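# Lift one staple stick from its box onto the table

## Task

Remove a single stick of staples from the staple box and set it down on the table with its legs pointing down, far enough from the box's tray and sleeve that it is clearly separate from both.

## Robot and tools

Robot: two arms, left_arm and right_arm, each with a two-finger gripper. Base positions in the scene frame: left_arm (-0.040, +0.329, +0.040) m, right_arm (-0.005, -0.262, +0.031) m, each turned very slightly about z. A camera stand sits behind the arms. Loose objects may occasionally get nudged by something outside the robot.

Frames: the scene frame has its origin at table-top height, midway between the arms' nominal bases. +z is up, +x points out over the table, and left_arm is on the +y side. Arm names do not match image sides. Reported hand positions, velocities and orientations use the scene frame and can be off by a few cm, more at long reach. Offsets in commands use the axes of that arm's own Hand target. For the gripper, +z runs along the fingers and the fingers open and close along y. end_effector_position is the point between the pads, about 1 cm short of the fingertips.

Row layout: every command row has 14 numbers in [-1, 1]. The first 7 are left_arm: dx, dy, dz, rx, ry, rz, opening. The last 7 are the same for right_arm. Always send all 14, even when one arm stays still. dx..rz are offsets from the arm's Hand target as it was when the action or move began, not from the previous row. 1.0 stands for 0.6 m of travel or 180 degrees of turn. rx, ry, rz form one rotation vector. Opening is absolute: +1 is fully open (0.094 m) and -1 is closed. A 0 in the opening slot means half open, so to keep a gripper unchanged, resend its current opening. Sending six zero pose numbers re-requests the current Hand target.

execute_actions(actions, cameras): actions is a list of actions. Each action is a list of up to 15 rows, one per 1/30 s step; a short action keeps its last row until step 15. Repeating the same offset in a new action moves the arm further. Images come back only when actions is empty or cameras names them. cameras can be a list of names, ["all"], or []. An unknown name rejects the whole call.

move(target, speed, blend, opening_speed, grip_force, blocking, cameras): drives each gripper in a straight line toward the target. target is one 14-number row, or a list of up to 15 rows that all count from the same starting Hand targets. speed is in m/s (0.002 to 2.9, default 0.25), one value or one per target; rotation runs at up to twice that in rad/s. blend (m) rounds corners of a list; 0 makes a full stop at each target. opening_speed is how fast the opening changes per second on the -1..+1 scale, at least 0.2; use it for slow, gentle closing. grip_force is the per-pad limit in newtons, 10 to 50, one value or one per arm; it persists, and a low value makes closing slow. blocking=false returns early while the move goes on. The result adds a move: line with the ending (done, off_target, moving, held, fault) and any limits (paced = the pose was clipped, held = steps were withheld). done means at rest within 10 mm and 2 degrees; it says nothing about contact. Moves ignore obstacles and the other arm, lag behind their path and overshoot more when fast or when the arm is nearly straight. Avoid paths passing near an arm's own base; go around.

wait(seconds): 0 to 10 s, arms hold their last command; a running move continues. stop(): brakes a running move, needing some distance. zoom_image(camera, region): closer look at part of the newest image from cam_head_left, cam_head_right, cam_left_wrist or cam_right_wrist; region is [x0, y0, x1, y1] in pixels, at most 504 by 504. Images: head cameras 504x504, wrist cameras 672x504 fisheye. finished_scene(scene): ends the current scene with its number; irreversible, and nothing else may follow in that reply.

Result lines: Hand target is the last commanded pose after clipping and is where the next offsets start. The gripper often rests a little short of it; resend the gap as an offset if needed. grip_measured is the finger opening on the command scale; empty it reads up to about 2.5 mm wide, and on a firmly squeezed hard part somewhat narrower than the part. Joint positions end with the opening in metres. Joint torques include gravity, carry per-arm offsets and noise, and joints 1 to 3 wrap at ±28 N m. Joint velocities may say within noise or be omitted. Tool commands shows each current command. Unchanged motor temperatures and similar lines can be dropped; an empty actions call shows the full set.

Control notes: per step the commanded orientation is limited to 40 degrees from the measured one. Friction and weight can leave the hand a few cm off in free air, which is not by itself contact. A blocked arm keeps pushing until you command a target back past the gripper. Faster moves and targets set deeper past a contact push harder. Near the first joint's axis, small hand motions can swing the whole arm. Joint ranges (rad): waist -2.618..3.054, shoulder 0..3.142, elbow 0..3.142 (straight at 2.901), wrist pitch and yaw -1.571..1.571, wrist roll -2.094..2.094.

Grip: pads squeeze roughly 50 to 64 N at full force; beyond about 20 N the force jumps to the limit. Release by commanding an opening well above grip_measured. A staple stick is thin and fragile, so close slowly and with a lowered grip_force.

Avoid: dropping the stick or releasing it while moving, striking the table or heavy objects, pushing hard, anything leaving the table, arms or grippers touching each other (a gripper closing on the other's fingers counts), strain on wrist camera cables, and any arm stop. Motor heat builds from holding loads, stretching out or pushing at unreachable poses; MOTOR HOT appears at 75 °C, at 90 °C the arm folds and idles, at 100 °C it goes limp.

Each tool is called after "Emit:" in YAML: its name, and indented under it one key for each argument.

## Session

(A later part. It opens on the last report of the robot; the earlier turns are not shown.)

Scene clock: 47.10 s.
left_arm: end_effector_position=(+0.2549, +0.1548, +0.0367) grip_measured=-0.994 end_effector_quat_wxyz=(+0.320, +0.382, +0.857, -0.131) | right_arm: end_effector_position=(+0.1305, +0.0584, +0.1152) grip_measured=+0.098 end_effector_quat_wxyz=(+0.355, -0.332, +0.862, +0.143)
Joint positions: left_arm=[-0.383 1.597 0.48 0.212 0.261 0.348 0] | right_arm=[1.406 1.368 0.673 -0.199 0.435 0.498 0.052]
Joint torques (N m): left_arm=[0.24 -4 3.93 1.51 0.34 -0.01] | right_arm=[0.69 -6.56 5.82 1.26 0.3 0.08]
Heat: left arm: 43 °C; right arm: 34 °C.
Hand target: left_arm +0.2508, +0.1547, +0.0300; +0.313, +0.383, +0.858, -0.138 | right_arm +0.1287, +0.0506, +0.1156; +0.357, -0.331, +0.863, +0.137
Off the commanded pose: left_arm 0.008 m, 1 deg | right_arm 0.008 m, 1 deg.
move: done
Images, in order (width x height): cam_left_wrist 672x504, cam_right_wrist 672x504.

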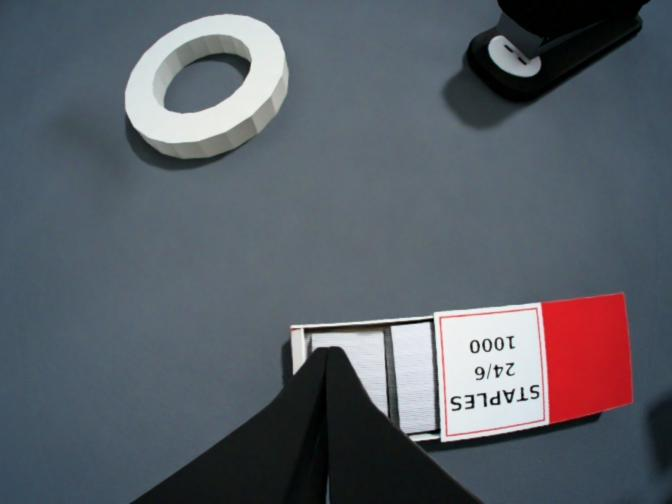

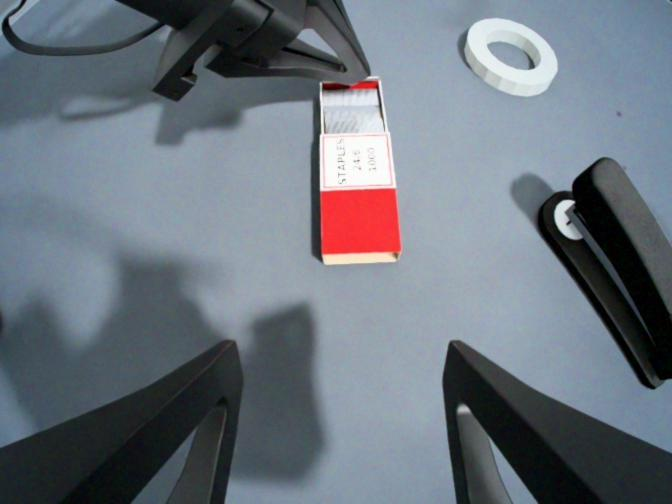

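Emit:
move:
  target: [0.0107,-0.005,0.0128,0,0,0,-1,0,0,0,0,0,0,0.1]
  speed: 0.05

Emit:
move:
  target: [0.0054,0,0.0064,0,0,0,-1,0,0,0,0,0,0,0.1]
  speed: 0.05
  cameras: ["cam_left_wrist","cam_right_wrist"]

Emit:
zoom_image:
  camera: "cam_left_wrist"
  region: [210, 200, 460, 440]

Emit:
zoom_image:
  camera: "cam_right_wrist"
  region: [270, 20, 430, 160]

Scene clock: 48.53 s.
left_arm: end_effector_position=(+0.2539, +0.1538, +0.0273) grip_measured=-0.994 end_effector_quat_wxyz=(+0.322, +0.383, +0.856, -0.132) | right_arm: end_effector_position=(+0.1305, +0.0584, +0.1152) grip_measured=+0.098 end_effector_quat_wxyz=(+0.355, -0.332, +0.862, +0.143)
Joint positions: left_arm=[-0.387 1.639 0.461 0.277 0.261 0.345 0] | right_arm=[1.406 1.368 0.673 -0.199 0.435 0.498 0.052]
Joint torques (N m): left_arm=[-0.35 -4.05 3.66 1.5 0.26 -0.09] | right_arm=[0.69 -6.57 5.82 1.26 0.29 0.07]
Heat: left arm: 43 °C; right arm: 34 °C.
Hand target: left_arm +0.2487, +0.1527, +0.0199; +0.313, +0.383, +0.858, -0.138 | right_arm +0.1287, +0.0506, +0.1156; +0.357, -0.331, +0.863, +0.137
Off the commanded pose: left_arm 0.009 m, 1 deg | right_arm 0.008 m, 1 deg.
move: done

Scene clock: 49.37 s.
left_arm: end_effector_position=(+0.2552, +0.1532, +0.0237) grip_measured=-0.994 end_effector_quat_wxyz=(+0.324, +0.383, +0.855, -0.133) | right_arm: end_effector_position=(+0.1305, +0.0584, +0.1152) grip_measured=+0.098 end_effector_quat_wxyz=(+0.355, -0.332, +0.862, +0.143)
Joint positions: left_arm=[-0.387 1.662 0.457 0.309 0.261 0.345 0] | right_arm=[1.406 1.368 0.673 -0.199 0.435 0.498 0.052]
Joint torques (N m): left_arm=[-0.34 -4.01 3.43 1.5 0.26 -0.08] | right_arm=[0.69 -6.57 5.81 1.26 0.3 0.07]
Heat: left arm: 43 °C; right arm: 34 °C.
Hand target: left_arm +0.2486, +0.1527, +0.0149; +0.313, +0.383, +0.858, -0.139 | right_arm +0.1287, +0.0506, +0.1156; +0.357, -0.331, +0.863, +0.137
Off the commanded pose: left_arm 0.011 m, 2 deg | right_arm 0.008 m, 1 deg.
move: off_target (left_arm)
Images, in order (width x height): cam_left_wrist 672x504, cam_right_wrist 672x504.

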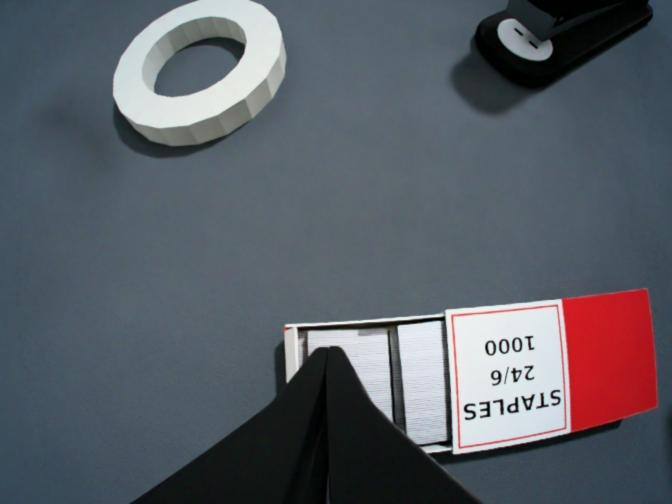

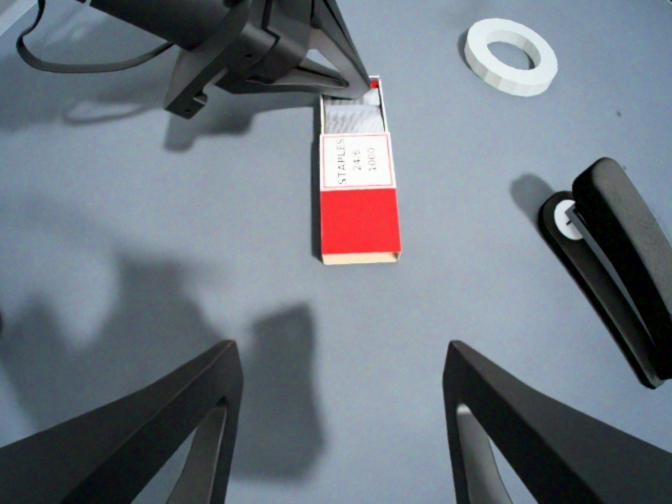

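Scaled by 2.016 from the camera's 672x504 image, which has a finer 960x720 frame.

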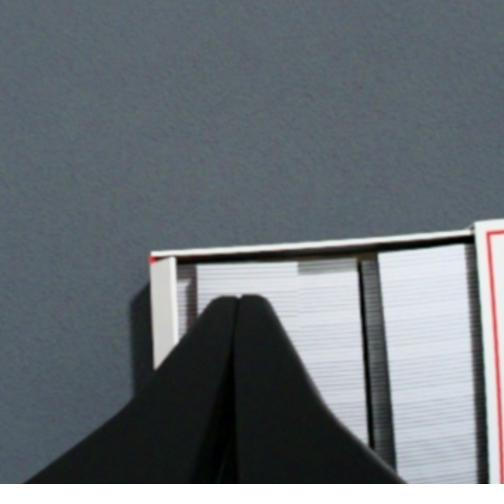

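Scaled by 3.150 from the camera's 672x504 image, which has a finer 960x720 frame.

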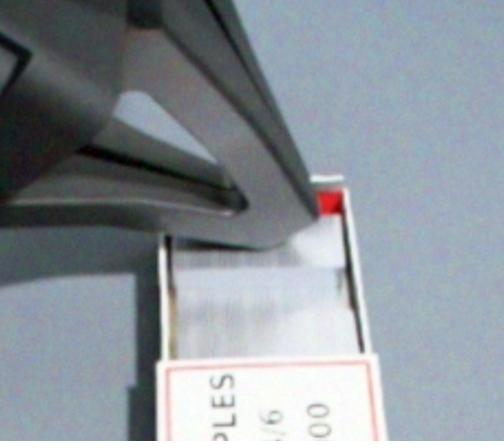

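Emit:
move:
  target:
    - [0.0043,0,0.0051,0,0,0,-1,0,0,0,0,0,0,0.1]
    - [0.0043,-0.018,0.0051,0,0,0,-1,0,0,0,0,0,0,0.1]
  speed: 0.04
  cameras: ["cam_left_wrist","cam_right_wrist"]

Emit:
zoom_image:
  camera: "cam_left_wrist"
  region: [210, 200, 460, 440]

Emit:
zoom_image:
  camera: "cam_right_wrist"
  region: [270, 20, 430, 160]

Scene clock: 51.07 s.
left_arm: end_effector_position=(+0.2519, +0.1417, +0.0233) grip_measured=-0.994 end_effector_quat_wxyz=(+0.336, +0.384, +0.849, -0.139) | right_arm: end_effector_position=(+0.1305, +0.0584, +0.1152) grip_measured=+0.098 end_effector_quat_wxyz=(+0.355, -0.332, +0.862, +0.143)
Joint positions: left_arm=[-0.428 1.677 0.437 0.378 0.248 0.311 0] | right_arm=[1.406 1.368 0.673 -0.199 0.435 0.498 0.052]
Joint torques (N m): left_arm=[-0.53 -4.72 3 1.28 0.1 -0.1] | right_arm=[0.69 -6.56 5.82 1.26 0.3 0.07]
Heat: left arm: 43 °C; right arm: 34 °C.
Hand target: left_arm +0.2406, +0.1455, +0.0109; +0.313, +0.383, +0.858, -0.139 | right_arm +0.1287, +0.0506, +0.1156; +0.357, -0.331, +0.863, +0.137
Off the commanded pose: left_arm 0.017 m, 3 deg | right_arm 0.008 m, 1 deg.
move: off_target (left_arm)
Images, in order (width x height): cam_left_wrist 672x504, cam_right_wrist 672x504.

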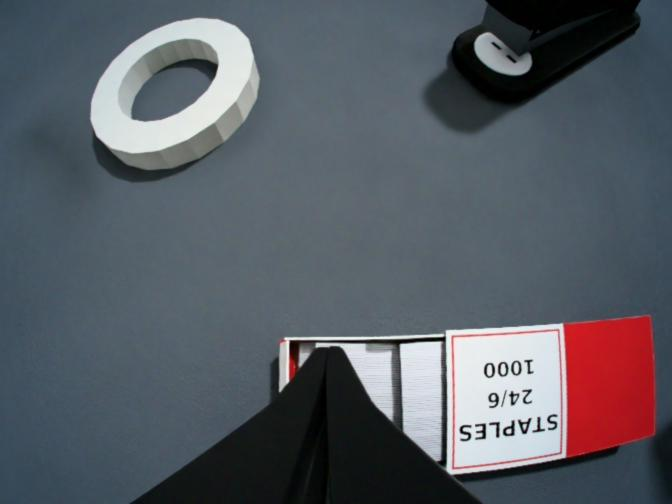

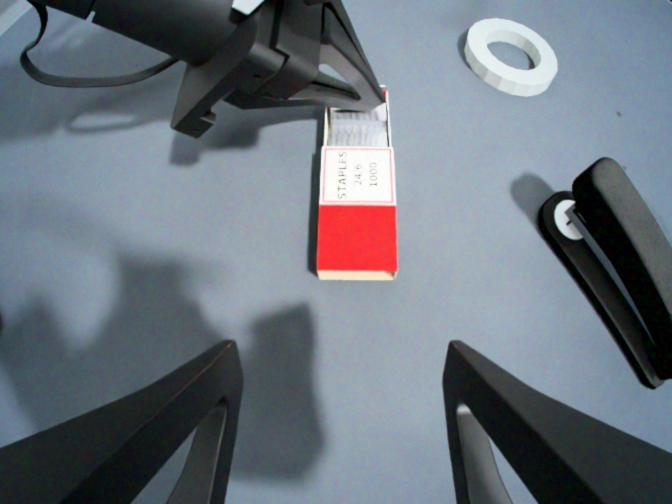

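Scaled by 2.016 from the camera's 672x504 image, which has a finer 960x720 frame.

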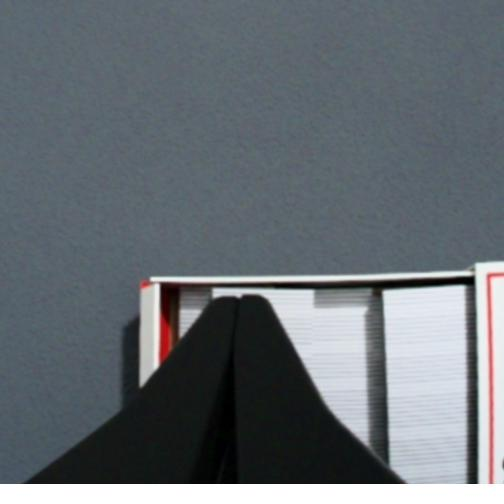

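Scaled by 3.150 from the camera's 672x504 image, which has a finer 960x720 frame.

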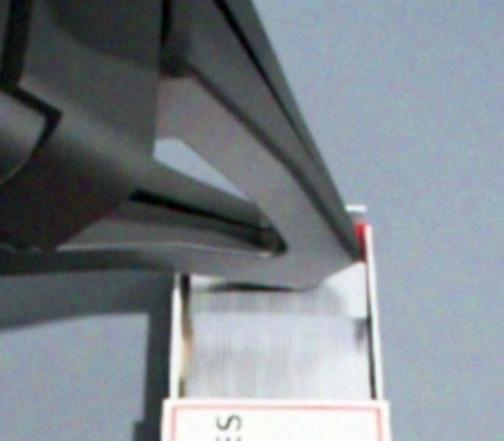

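Emit:
move:
  target:
    - [-0.0193,0.008,-0.023,0,0,0,-1,0,0,0,0,0,0,0.1]
    - [-0.0193,0.005,-0.023,0,0,0,-0.63,0,0,0,0,0,0,0.1]
  speed: 0.05
  cameras: ["cam_left_wrist","cam_right_wrist"]

Emit:
zoom_image:
  camera: "cam_left_wrist"
  region: [210, 200, 460, 440]

Emit:
zoom_image:
  camera: "cam_right_wrist"
  region: [270, 20, 430, 160]

Scene clock: 53.00 s.
left_arm: end_effector_position=(+0.2427, +0.1485, +0.0232) grip_measured=-0.632 end_effector_quat_wxyz=(+0.312, +0.383, +0.859, -0.137) | right_arm: end_effector_position=(+0.1305, +0.0584, +0.1152) grip_measured=+0.098 end_effector_quat_wxyz=(+0.355, -0.332, +0.862, +0.143)
Joint positions: left_arm=[-0.421 1.632 0.442 0.276 0.248 0.314 0.017] | right_arm=[1.406 1.368 0.673 -0.199 0.435 0.498 0.052]
Joint torques (N m): left_arm=[-0.12 -7.6 4.83 1.12 0.19 -0.03] | right_arm=[0.7 -6.57 5.82 1.26 0.3 0.07]
Heat: left arm: 43 °C; right arm: 34 °C.
Hand target: left_arm +0.2429, +0.1474, +0.0290; +0.313, +0.383, +0.858, -0.138 | right_arm +0.1287, +0.0506, +0.1156; +0.357, -0.331, +0.863, +0.137
Off the commanded pose: left_arm 0.006 m, 0 deg | right_arm 0.008 m, 1 deg.
move: done
Images, in order (width x height): cam_left_wrist 672x504, cam_right_wrist 672x504.

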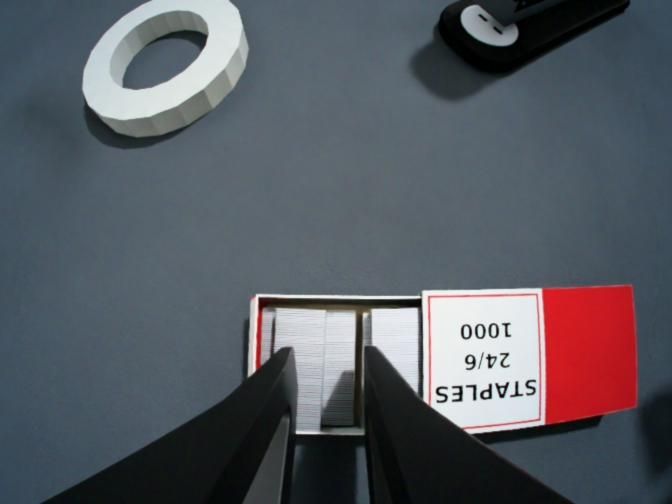

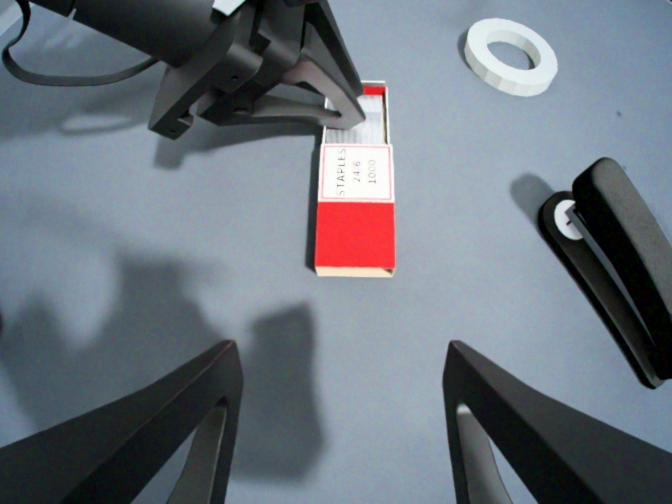

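Scaled by 2.016 from the camera's 672x504 image, which has a finer 960x720 frame.

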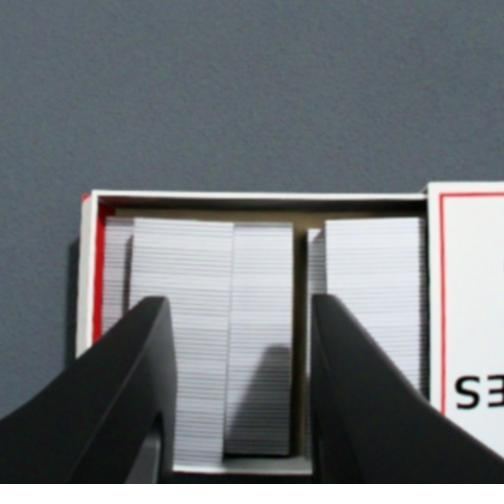

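Scaled by 3.150 from the camera's 672x504 image, which has a finer 960x720 frame.

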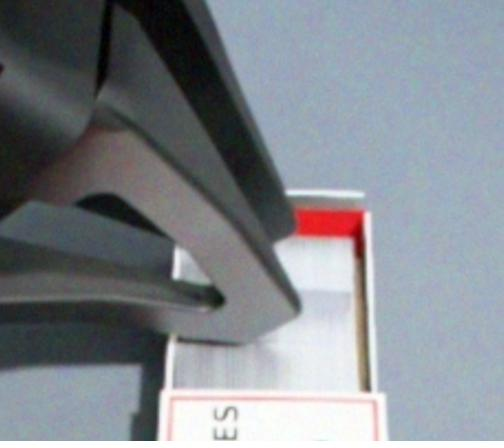

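Emit:
move:
  target:
    - [-0.006,0.013,-0.0077,0,0,0,-1,0,0,0,0,0,0,0.1]
    - [0.0193,0.013,0.023,0,0,0,-1,0,0,0,0,0,0,0.1]
    - [0.0193,-0.006,0.023,0,0,0,-1,0,0,0,0,0,0,0.1]
    - [-0.012,-0.006,-0.015,0,0,0,-1,0,0,0,0,0,0,0.1]
    - [-0.012,0.005,-0.015,0,0,0,-0.63,0,0,0,0,0,0,0.1]
  speed: 0.05
  cameras: ["cam_left_wrist","cam_right_wrist"]

Emit:
zoom_image:
  camera: "cam_left_wrist"
  region: [210, 200, 460, 440]

Emit:
zoom_image:
  camera: "cam_right_wrist"
  region: [270, 20, 430, 160]

Scene clock: 57.90 s.
left_arm: end_effector_position=(+0.2391, +0.1533, +0.0312) grip_measured=-0.632 end_effector_quat_wxyz=(+0.301, +0.382, +0.864, -0.133) | right_arm: end_effector_position=(+0.1305, +0.0584, +0.1152) grip_measured=+0.098 end_effector_quat_wxyz=(+0.355, -0.332, +0.862, +0.143)
Joint positions: left_arm=[-0.415 1.574 0.457 0.178 0.244 0.319 0.017] | right_arm=[1.406 1.368 0.673 -0.199 0.435 0.498 0.052]
Joint torques (N m): left_arm=[0.35 -6.57 5.71 1.29 0.32 0.03] | right_arm=[0.69 -6.57 5.81 1.26 0.3 0.08]
Heat: left arm: 43 °C; right arm: 34 °C.
Hand target: left_arm +0.2449, +0.1496, +0.0405; +0.313, +0.383, +0.858, -0.138 | right_arm +0.1287, +0.0506, +0.1156; +0.357, -0.331, +0.863, +0.137
Off the commanded pose: left_arm 0.012 m, 2 deg | right_arm 0.008 m, 1 deg.
move: off_target (left_arm); target 5's new opening was sent with left_arm's hand 0.011 m and 2 deg from that target
Images, in order (width x height): cam_left_wrist 672x504, cam_right_wrist 672x504.

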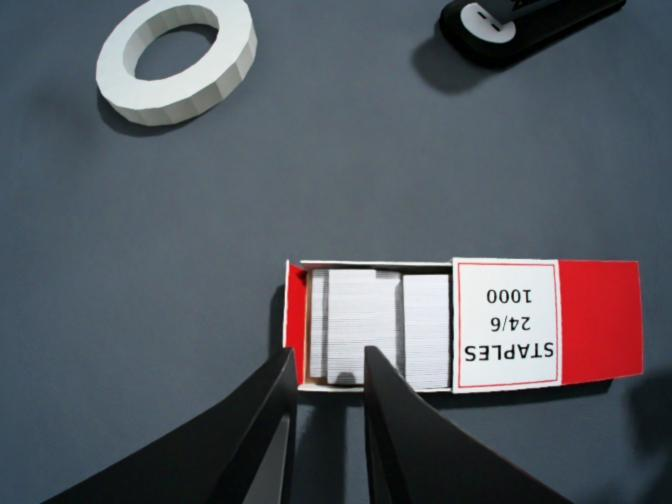

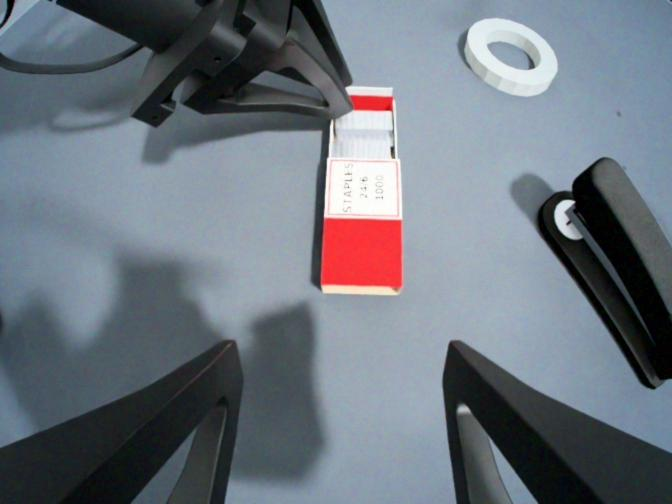

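Scaled by 2.016 from the camera's 672x504 image, which has a finer 960x720 frame.

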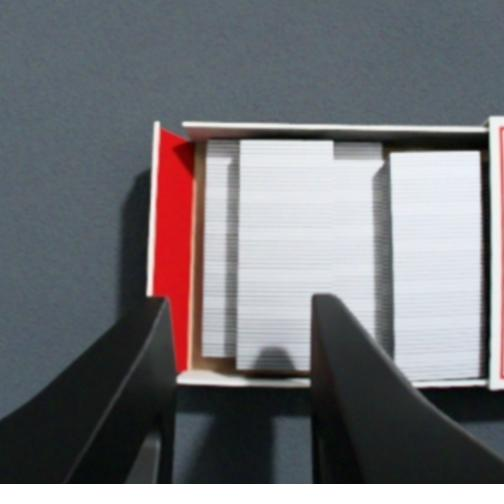

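Scaled by 3.150 from the camera's 672x504 image, which has a finer 960x720 frame.

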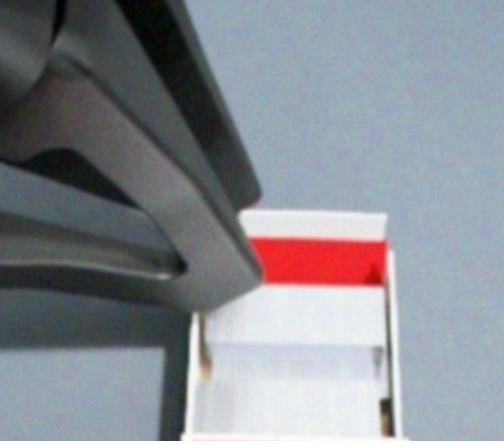

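Emit:
move:
  target: [-0.0045,-0.0122,0.0037,0,0,0,-0.63,0,0,0,0,0,0,0.1]
  speed: 0.05
  cameras: ["cam_left_wrist","cam_right_wrist"]

Emit:
zoom_image:
  camera: "cam_left_wrist"
  region: [210, 200, 460, 440]

Emit:
zoom_image:
  camera: "cam_right_wrist"
  region: [270, 20, 430, 160]

Scene clock: 59.03 s.
left_arm: end_effector_position=(+0.2349, +0.1468, +0.0310) grip_measured=-0.632 end_effector_quat_wxyz=(+0.298, +0.385, +0.863, -0.137) | right_arm: end_effector_position=(+0.1305, +0.0584, +0.1152) grip_measured=+0.098 end_effector_quat_wxyz=(+0.355, -0.332, +0.862, +0.143)
Joint positions: left_arm=[-0.441 1.574 0.457 0.178 0.238 0.301 0.017] | right_arm=[1.406 1.368 0.673 -0.199 0.435 0.498 0.052]
Joint torques (N m): left_arm=[-0.35 -6.52 5.68 1.37 0.13 -0.08] | right_arm=[0.69 -6.57 5.82 1.26 0.29 0.07]
Heat: left arm: 43 °C; right arm: 34 °C.
Hand target: left_arm +0.2418, +0.1421, +0.0405; +0.313, +0.383, +0.858, -0.139 | right_arm +0.1287, +0.0506, +0.1156; +0.357, -0.331, +0.863, +0.137
Off the commanded pose: left_arm 0.013 m, 2 deg | right_arm 0.008 m, 1 deg.
move: off_target (left_arm)
Images, in order (width x height): cam_left_wrist 672x504, cam_right_wrist 672x504.

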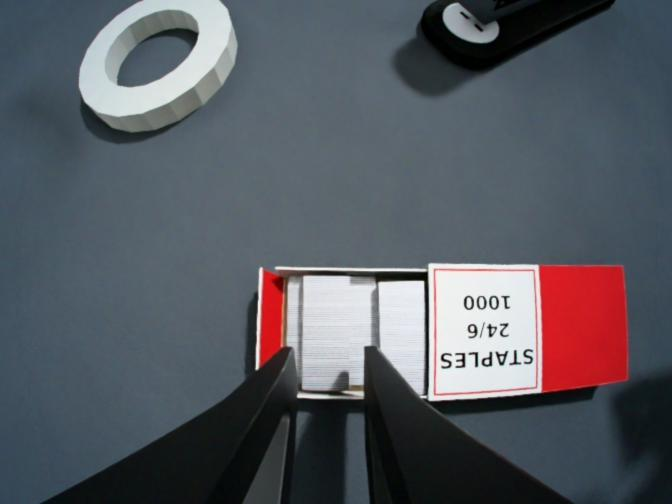

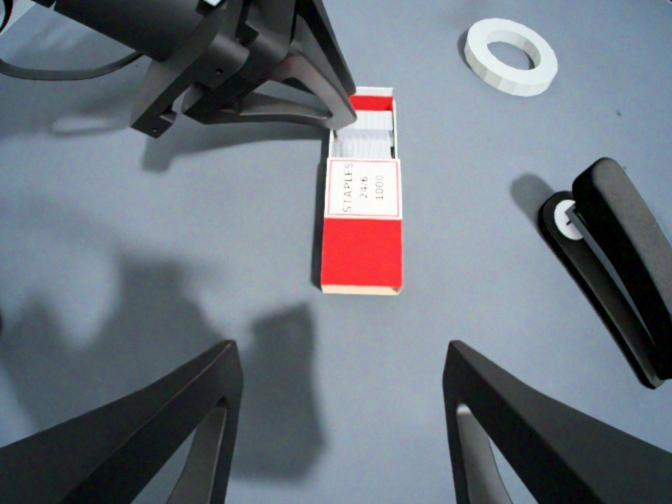

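Scaled by 2.016 from the camera's 672x504 image, which has a finer 960x720 frame.

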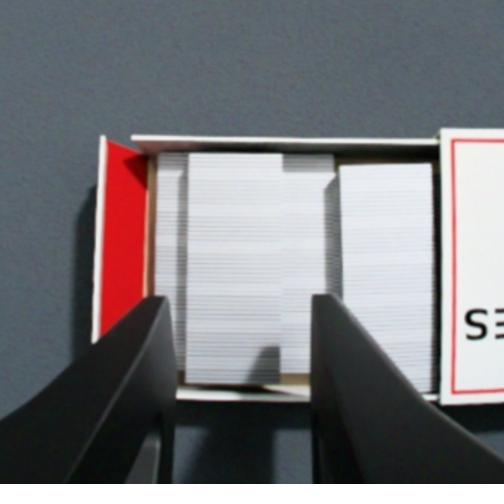

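Scaled by 3.150 from the camera's 672x504 image, which has a finer 960x720 frame.

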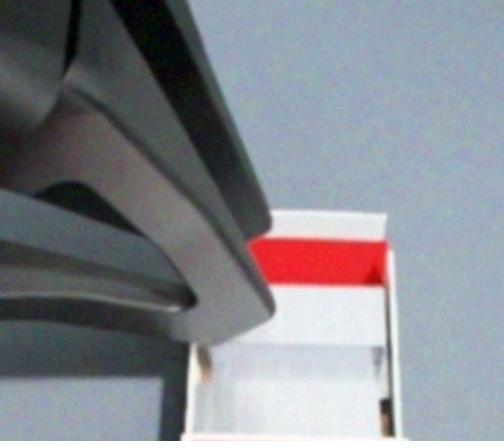

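Emit:
move:
  target:
    - [-0.0115,0.002,0.0097,0,0,0,-0.63,0,0,0,0,0,0,0.1]
    - [0.0035,0.002,0.0275,0,0,0,-0.63,0,0,0,0,0,0,0.1]
  speed: 0.04
  cameras: ["cam_left_wrist","cam_right_wrist"]

Emit:
zoom_image:
  camera: "cam_left_wrist"
  region: [210, 200, 460, 440]

Emit:
zoom_image:
  camera: "cam_right_wrist"
  region: [270, 20, 430, 160]

Scene clock: 61.07 s.
left_arm: end_effector_position=(+0.2512, +0.1367, +0.0329) grip_measured=-0.632 end_effector_quat_wxyz=(+0.319, +0.384, +0.855, -0.138) | right_arm: end_effector_position=(+0.1305, +0.0584, +0.1152) grip_measured=+0.098 end_effector_quat_wxyz=(+0.355, -0.332, +0.862, +0.143)
Joint positions: left_arm=[-0.45 1.633 0.489 0.25 0.232 0.293 0.017] | right_arm=[1.406 1.368 0.673 -0.199 0.435 0.498 0.052]
Joint torques (N m): left_arm=[-0.42 -4.18 4.14 1.53 0.12 -0.08] | right_arm=[0.69 -6.57 5.82 1.26 0.3 0.08]
Heat: left arm: 43 °C; right arm: 34 °C.
Hand target: left_arm +0.2486, +0.1363, +0.0265; +0.313, +0.383, +0.858, -0.139 | right_arm +0.1287, +0.0506, +0.1156; +0.357, -0.331, +0.863, +0.137
Off the commanded pose: left_arm 0.007 m, 1 deg | right_arm 0.008 m, 1 deg.
move: done
Images, in order (width x height): cam_left_wrist 672x504, cam_right_wrist 672x504.

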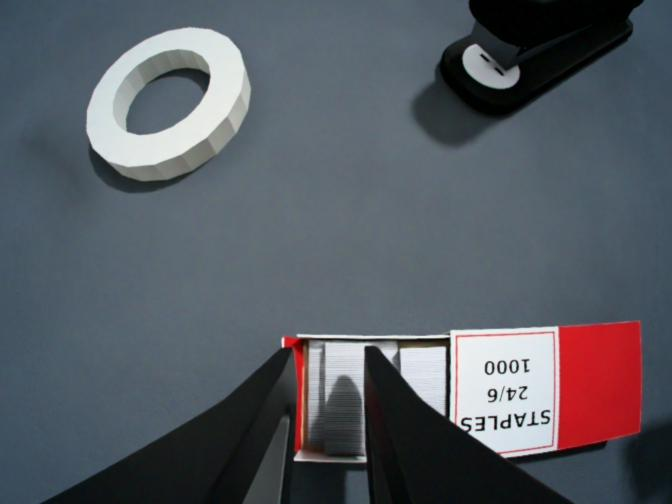

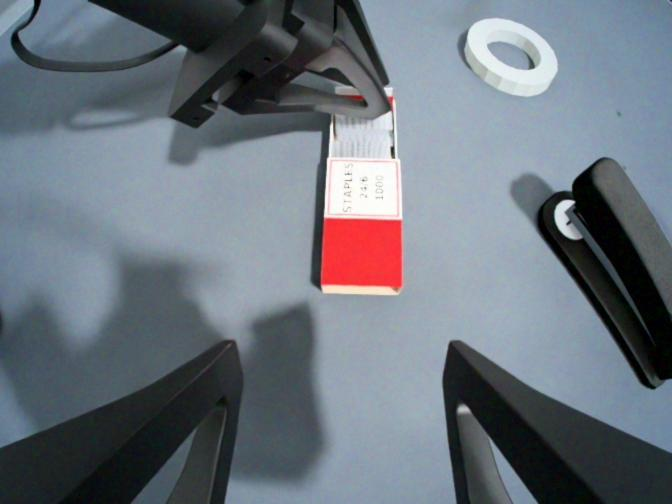

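Scaled by 2.016 from the camera's 672x504 image, which has a finer 960x720 frame.

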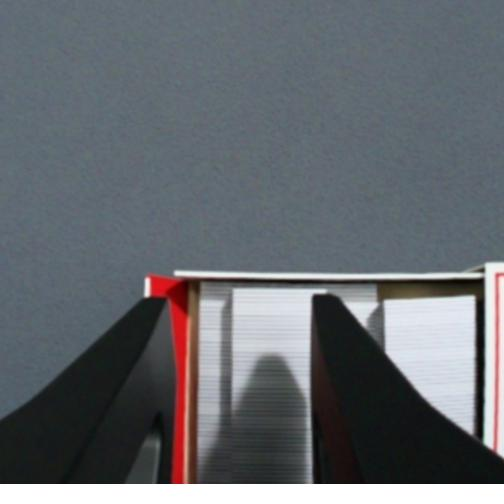

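Scaled by 3.150 from the camera's 672x504 image, which has a finer 960x720 frame.

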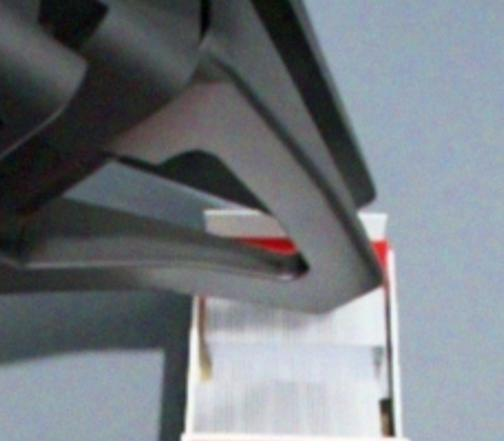

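Emit:
move:
  target: [0.018,-0.0083,-0.0044,0,0,0,-0.63,0,0,0,0,0,0,0.1]
  speed: 0.04
  cameras: ["cam_left_wrist","cam_right_wrist"]

Emit:
zoom_image:
  camera: "cam_left_wrist"
  region: [210, 200, 460, 440]

Emit:
zoom_image:
  camera: "cam_right_wrist"
  region: [270, 20, 430, 160]

Scene clock: 62.33 s.
left_arm: end_effector_position=(+0.2409, +0.1406, +0.0246) grip_measured=-0.632 end_effector_quat_wxyz=(+0.315, +0.384, +0.857, -0.138) | right_arm: end_effector_position=(+0.1305, +0.0584, +0.1152) grip_measured=+0.098 end_effector_quat_wxyz=(+0.355, -0.332, +0.862, +0.143)
Joint positions: left_arm=[-0.454 1.633 0.443 0.287 0.23 0.29 0.017] | right_arm=[1.406 1.368 0.673 -0.199 0.435 0.498 0.052]
Joint torques (N m): left_arm=[-0.43 -5.03 3.66 1.53 0.12 -0.09] | right_arm=[0.7 -6.57 5.82 1.26 0.3 0.07]
Heat: left arm: 43 °C; right arm: 34 °C.
Hand target: left_arm +0.2383, +0.1403, +0.0216; +0.313, +0.383, +0.858, -0.139 | right_arm +0.1287, +0.0506, +0.1156; +0.357, -0.331, +0.863, +0.137
Off the commanded pose: left_arm 0.004 m, 0 deg | right_arm 0.008 m, 1 deg.
move: done
Images, in order (width x height): cam_left_wrist 672x504, cam_right_wrist 672x504.

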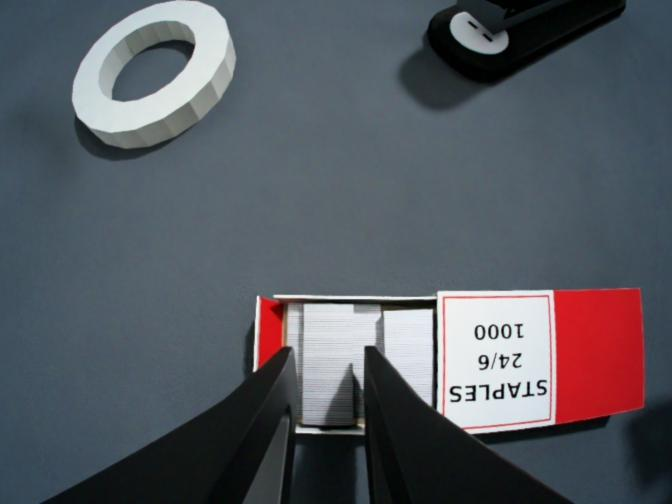

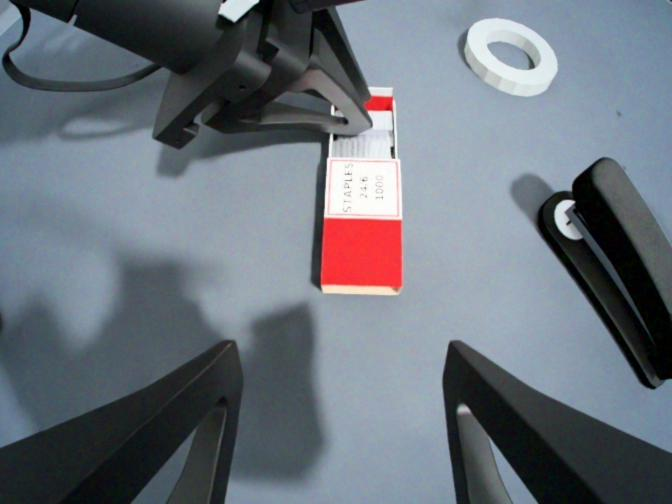

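Scaled by 2.016 from the camera's 672x504 image, which has a finer 960x720 frame.

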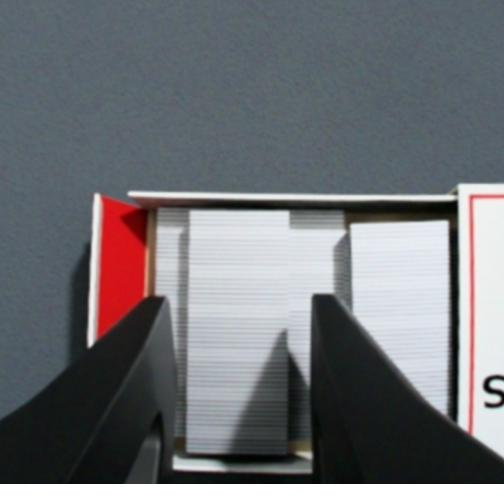

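Scaled by 3.150 from the camera's 672x504 image, which has a finer 960x720 frame.

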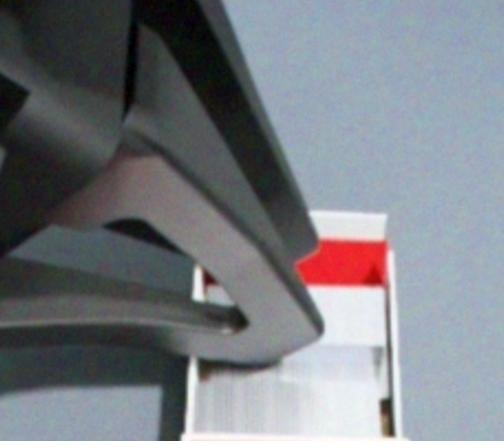

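Emit:
move:
  target: [0.0107,-0.002,0.0128,0,0,0,-0.63,0,0,0,0,0,0,0.1]
  speed: 0.03
  cameras: ["cam_left_wrist","cam_right_wrist"]

Emit:
zoom_image:
  camera: "cam_left_wrist"
  region: [210, 200, 460, 440]

Emit:
zoom_image:
  camera: "cam_right_wrist"
  region: [270, 20, 430, 160]

Scene clock: 63.53 s.
left_arm: end_effector_position=(+0.2422, +0.1386, +0.0197) grip_measured=-0.632 end_effector_quat_wxyz=(+0.322, +0.384, +0.854, -0.138) | right_arm: end_effector_position=(+0.1305, +0.0584, +0.1152) grip_measured=+0.098 end_effector_quat_wxyz=(+0.355, -0.332, +0.862, +0.143)
Joint positions: left_arm=[-0.459 1.667 0.43 0.351 0.227 0.286 0.017] | right_arm=[1.406 1.368 0.673 -0.199 0.435 0.498 0.052]
Joint torques (N m): left_arm=[-0.42 -3.97 3.37 1.54 0.11 -0.09] | right_arm=[0.7 -6.57 5.82 1.26 0.3 0.07]
Heat: left arm: 43 °C; right arm: 34 °C.
Hand target: left_arm +0.2374, +0.1396, +0.0115; +0.313, +0.383, +0.858, -0.139 | right_arm +0.1287, +0.0506, +0.1156; +0.357, -0.331, +0.863, +0.137
Off the commanded pose: left_arm 0.009 m, 1 deg | right_arm 0.008 m, 1 deg.
move: done
Images, in order (width x height): cam_left_wrist 672x504, cam_right_wrist 672x504.

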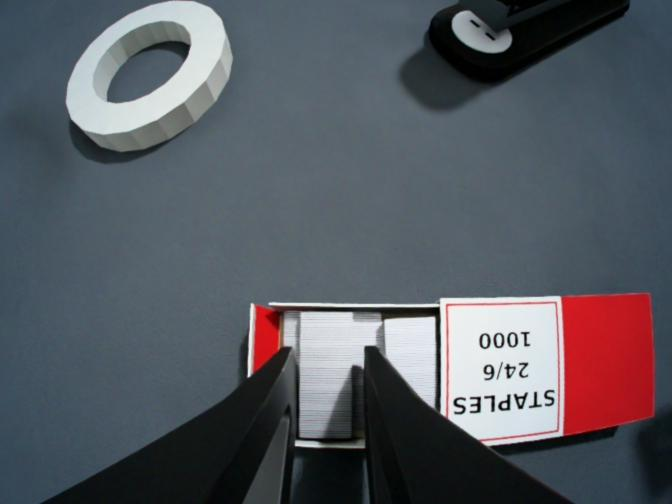

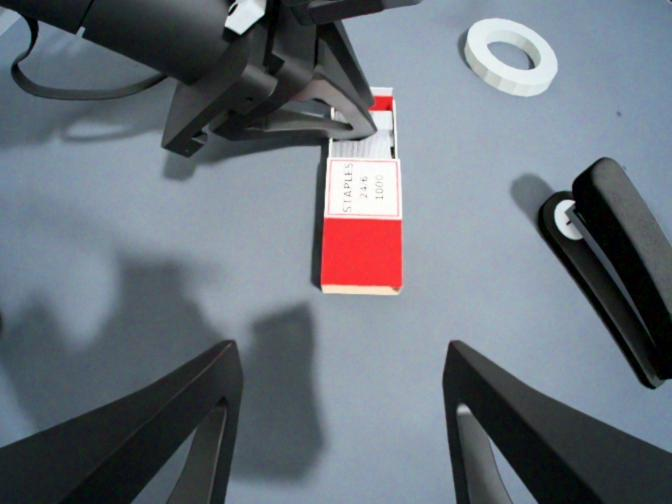

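Scaled by 2.016 from the camera's 672x504 image, which has a finer 960x720 frame.

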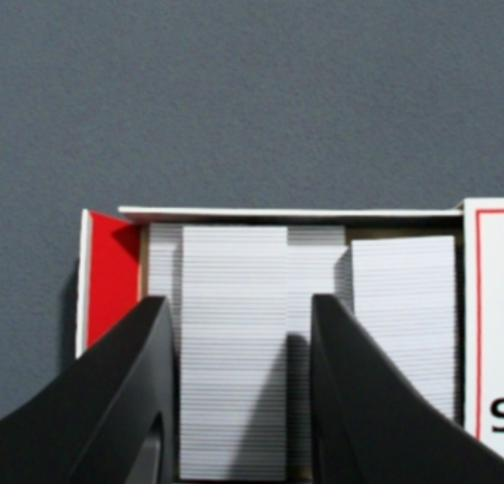

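Scaled by 3.150 from the camera's 672x504 image, which has a finer 960x720 frame.

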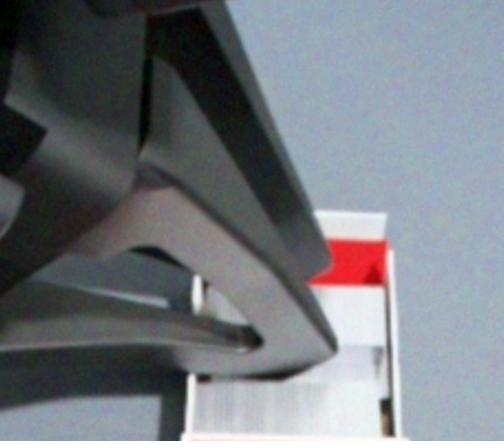

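Emit:
move:
  target: [0,0,0,0,0,0,-0.85,0,0,0,0,0,0,0.1]
  opening_speed: 0.3
  grip_force: [20,50]
  cameras: ["cam_left_wrist","cam_right_wrist"]

Emit:
zoom_image:
  camera: "cam_left_wrist"
  region: [210, 200, 460, 440]

Emit:
zoom_image:
  camera: "cam_right_wrist"
  region: [270, 20, 430, 160]

Scene clock: 64.77 s.
left_arm: end_effector_position=(+0.2424, +0.1386, +0.0198) grip_measured=-0.731 end_effector_quat_wxyz=(+0.322, +0.384, +0.854, -0.138) | right_arm: end_effector_position=(+0.1305, +0.0584, +0.1152) grip_measured=+0.098 end_effector_quat_wxyz=(+0.355, -0.332, +0.862, +0.143)
Joint positions: left_arm=[-0.459 1.667 0.43 0.352 0.227 0.286 0.013] | right_arm=[1.406 1.368 0.673 -0.199 0.435 0.498 0.052]
Joint torques (N m): left_arm=[-0.42 -4 3.37 1.53 0.11 -0.09] | right_arm=[0.69 -6.56 5.82 1.26 0.3 0.07]
Heat: left arm: 43 °C; right arm: 34 °C.
Hand target: left_arm +0.2374, +0.1396, +0.0115; +0.313, +0.383, +0.858, -0.138 | right_arm +0.1287, +0.0506, +0.1156; +0.357, -0.331, +0.863, +0.137
Off the commanded pose: left_arm 0.010 m, 1 deg | right_arm 0.008 m, 1 deg.
grip_force (N): 20, 50
move: done
Images, in order (width x height): cam_left_wrist 672x504, cam_right_wrist 672x504.

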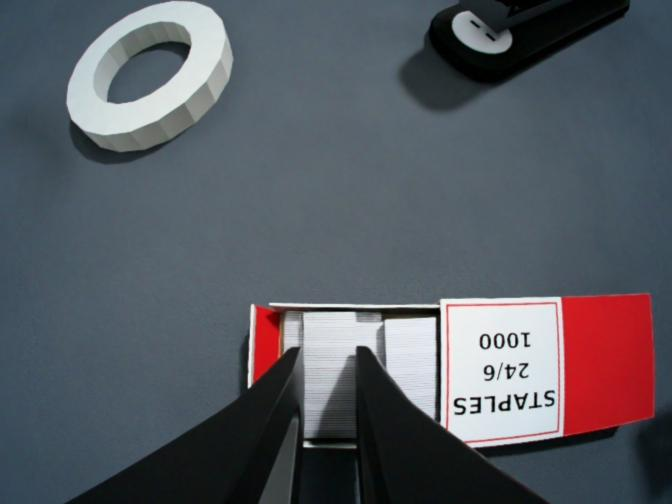

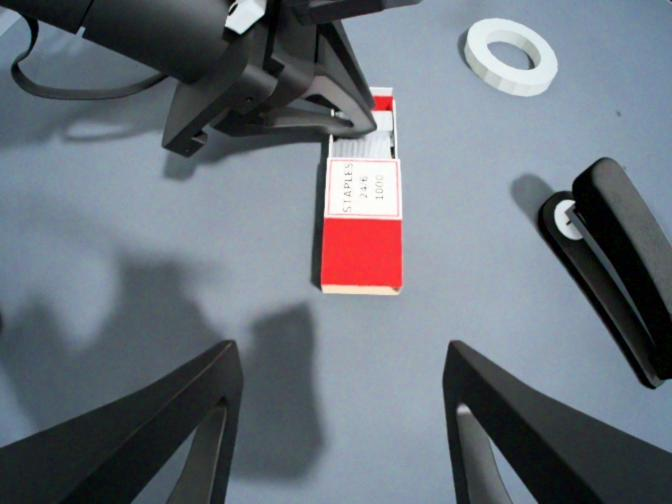

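Scaled by 2.016 from the camera's 672x504 image, which has a finer 960x720 frame.

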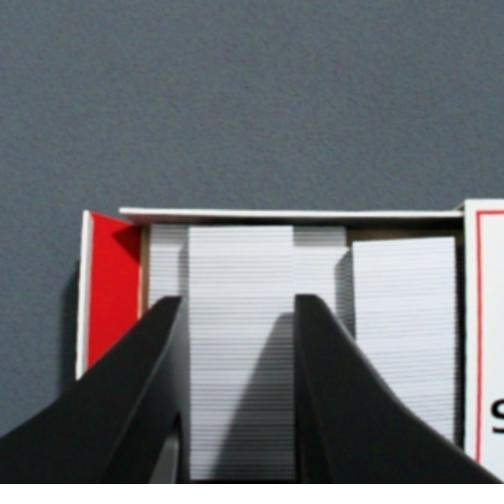

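Scaled by 3.150 from the camera's 672x504 image, which has a finer 960x720 frame.

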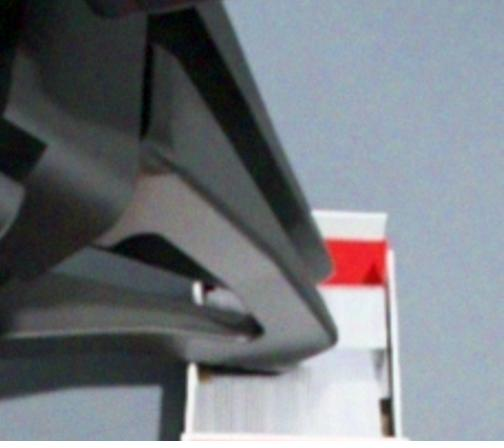

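Emit:
move:
  target:
    - [0,0,0,0,0,0,-0.85,0,0,0,0,0,0,0.1]
    - [-0.07,0,-0.084,0,0,0,-0.85,0,0,0,0,0,0,0.1]
  speed: 0.06
  grip_force: [35,50]
  cameras: ["all"]

Emit:
zoom_image:
  camera: "cam_left_wrist"
  region: [210, 200, 460, 440]

Emit:
zoom_image:
  camera: "cam_right_wrist"
  region: [250, 0, 450, 160]

Scene clock: 67.50 s.
left_arm: end_effector_position=(+0.2322, +0.1441, +0.0649) grip_measured=-0.745 end_effector_quat_wxyz=(+0.298, +0.384, +0.864, -0.137) | right_arm: end_effector_position=(+0.1305, +0.0584, +0.1152) grip_measured=+0.098 end_effector_quat_wxyz=(+0.355, -0.332, +0.862, +0.143)
Joint positions: left_arm=[-0.459 1.433 0.519 -0.023 0.226 0.284 0.012] | right_arm=[1.406 1.368 0.673 -0.199 0.435 0.498 0.052]
Joint torques (N m): left_arm=[-0.44 -6.67 6.52 1.3 0.13 -0.08] | right_arm=[0.69 -6.56 5.83 1.26 0.29 0.08]
Heat: left arm: 43 °C; right arm: 34 °C.
Hand target: left_arm +0.2372, +0.1397, +0.0771; +0.313, +0.383, +0.858, -0.138 | right_arm +0.1287, +0.0506, +0.1156; +0.357, -0.331, +0.863, +0.137
Off the commanded pose: left_arm 0.014 m, 2 deg | right_arm 0.008 m, 1 deg.
grip_force (N): 35, 50
move: off_target (left_arm)

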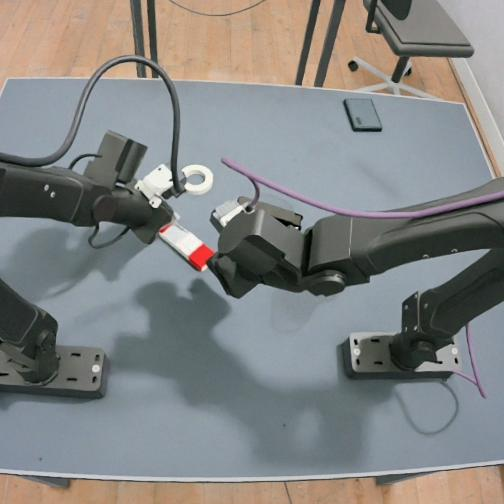

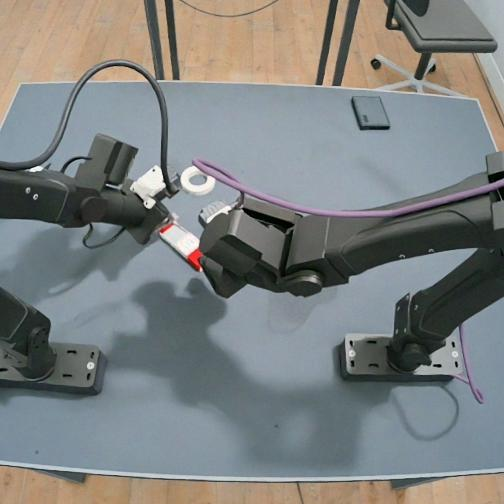

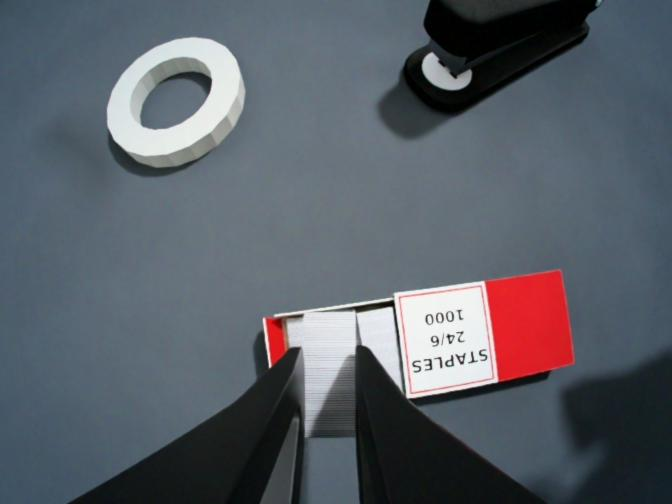

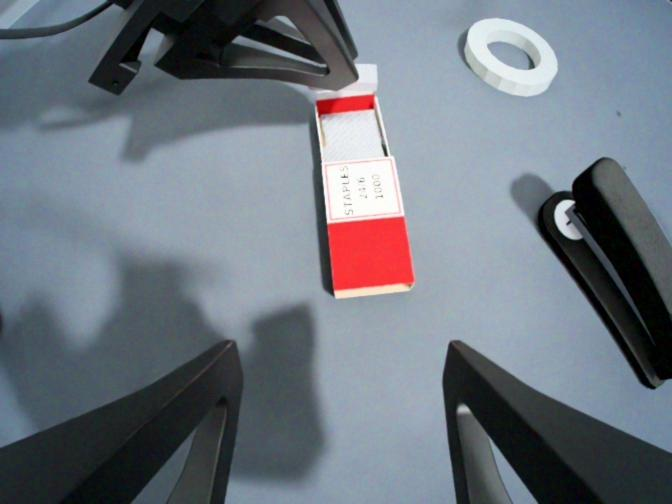

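Scaled by 2.016 from the camera's 672x504 image, which has a finer 960x720 frame.

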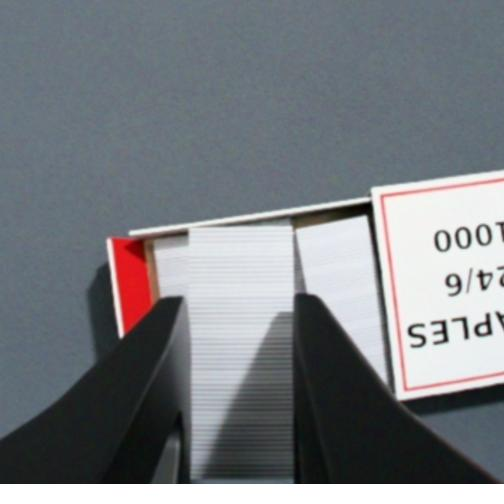

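Scaled by 2.520 from the camera's 672x504 image, which has a finer 960x720 frame.

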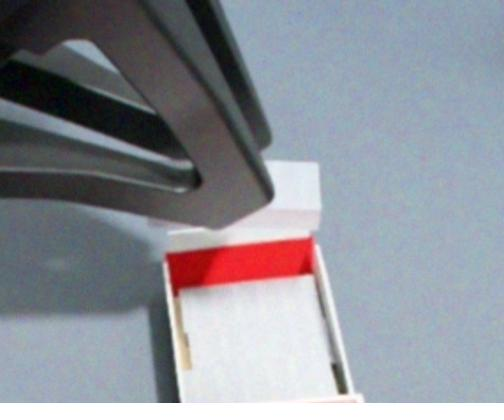

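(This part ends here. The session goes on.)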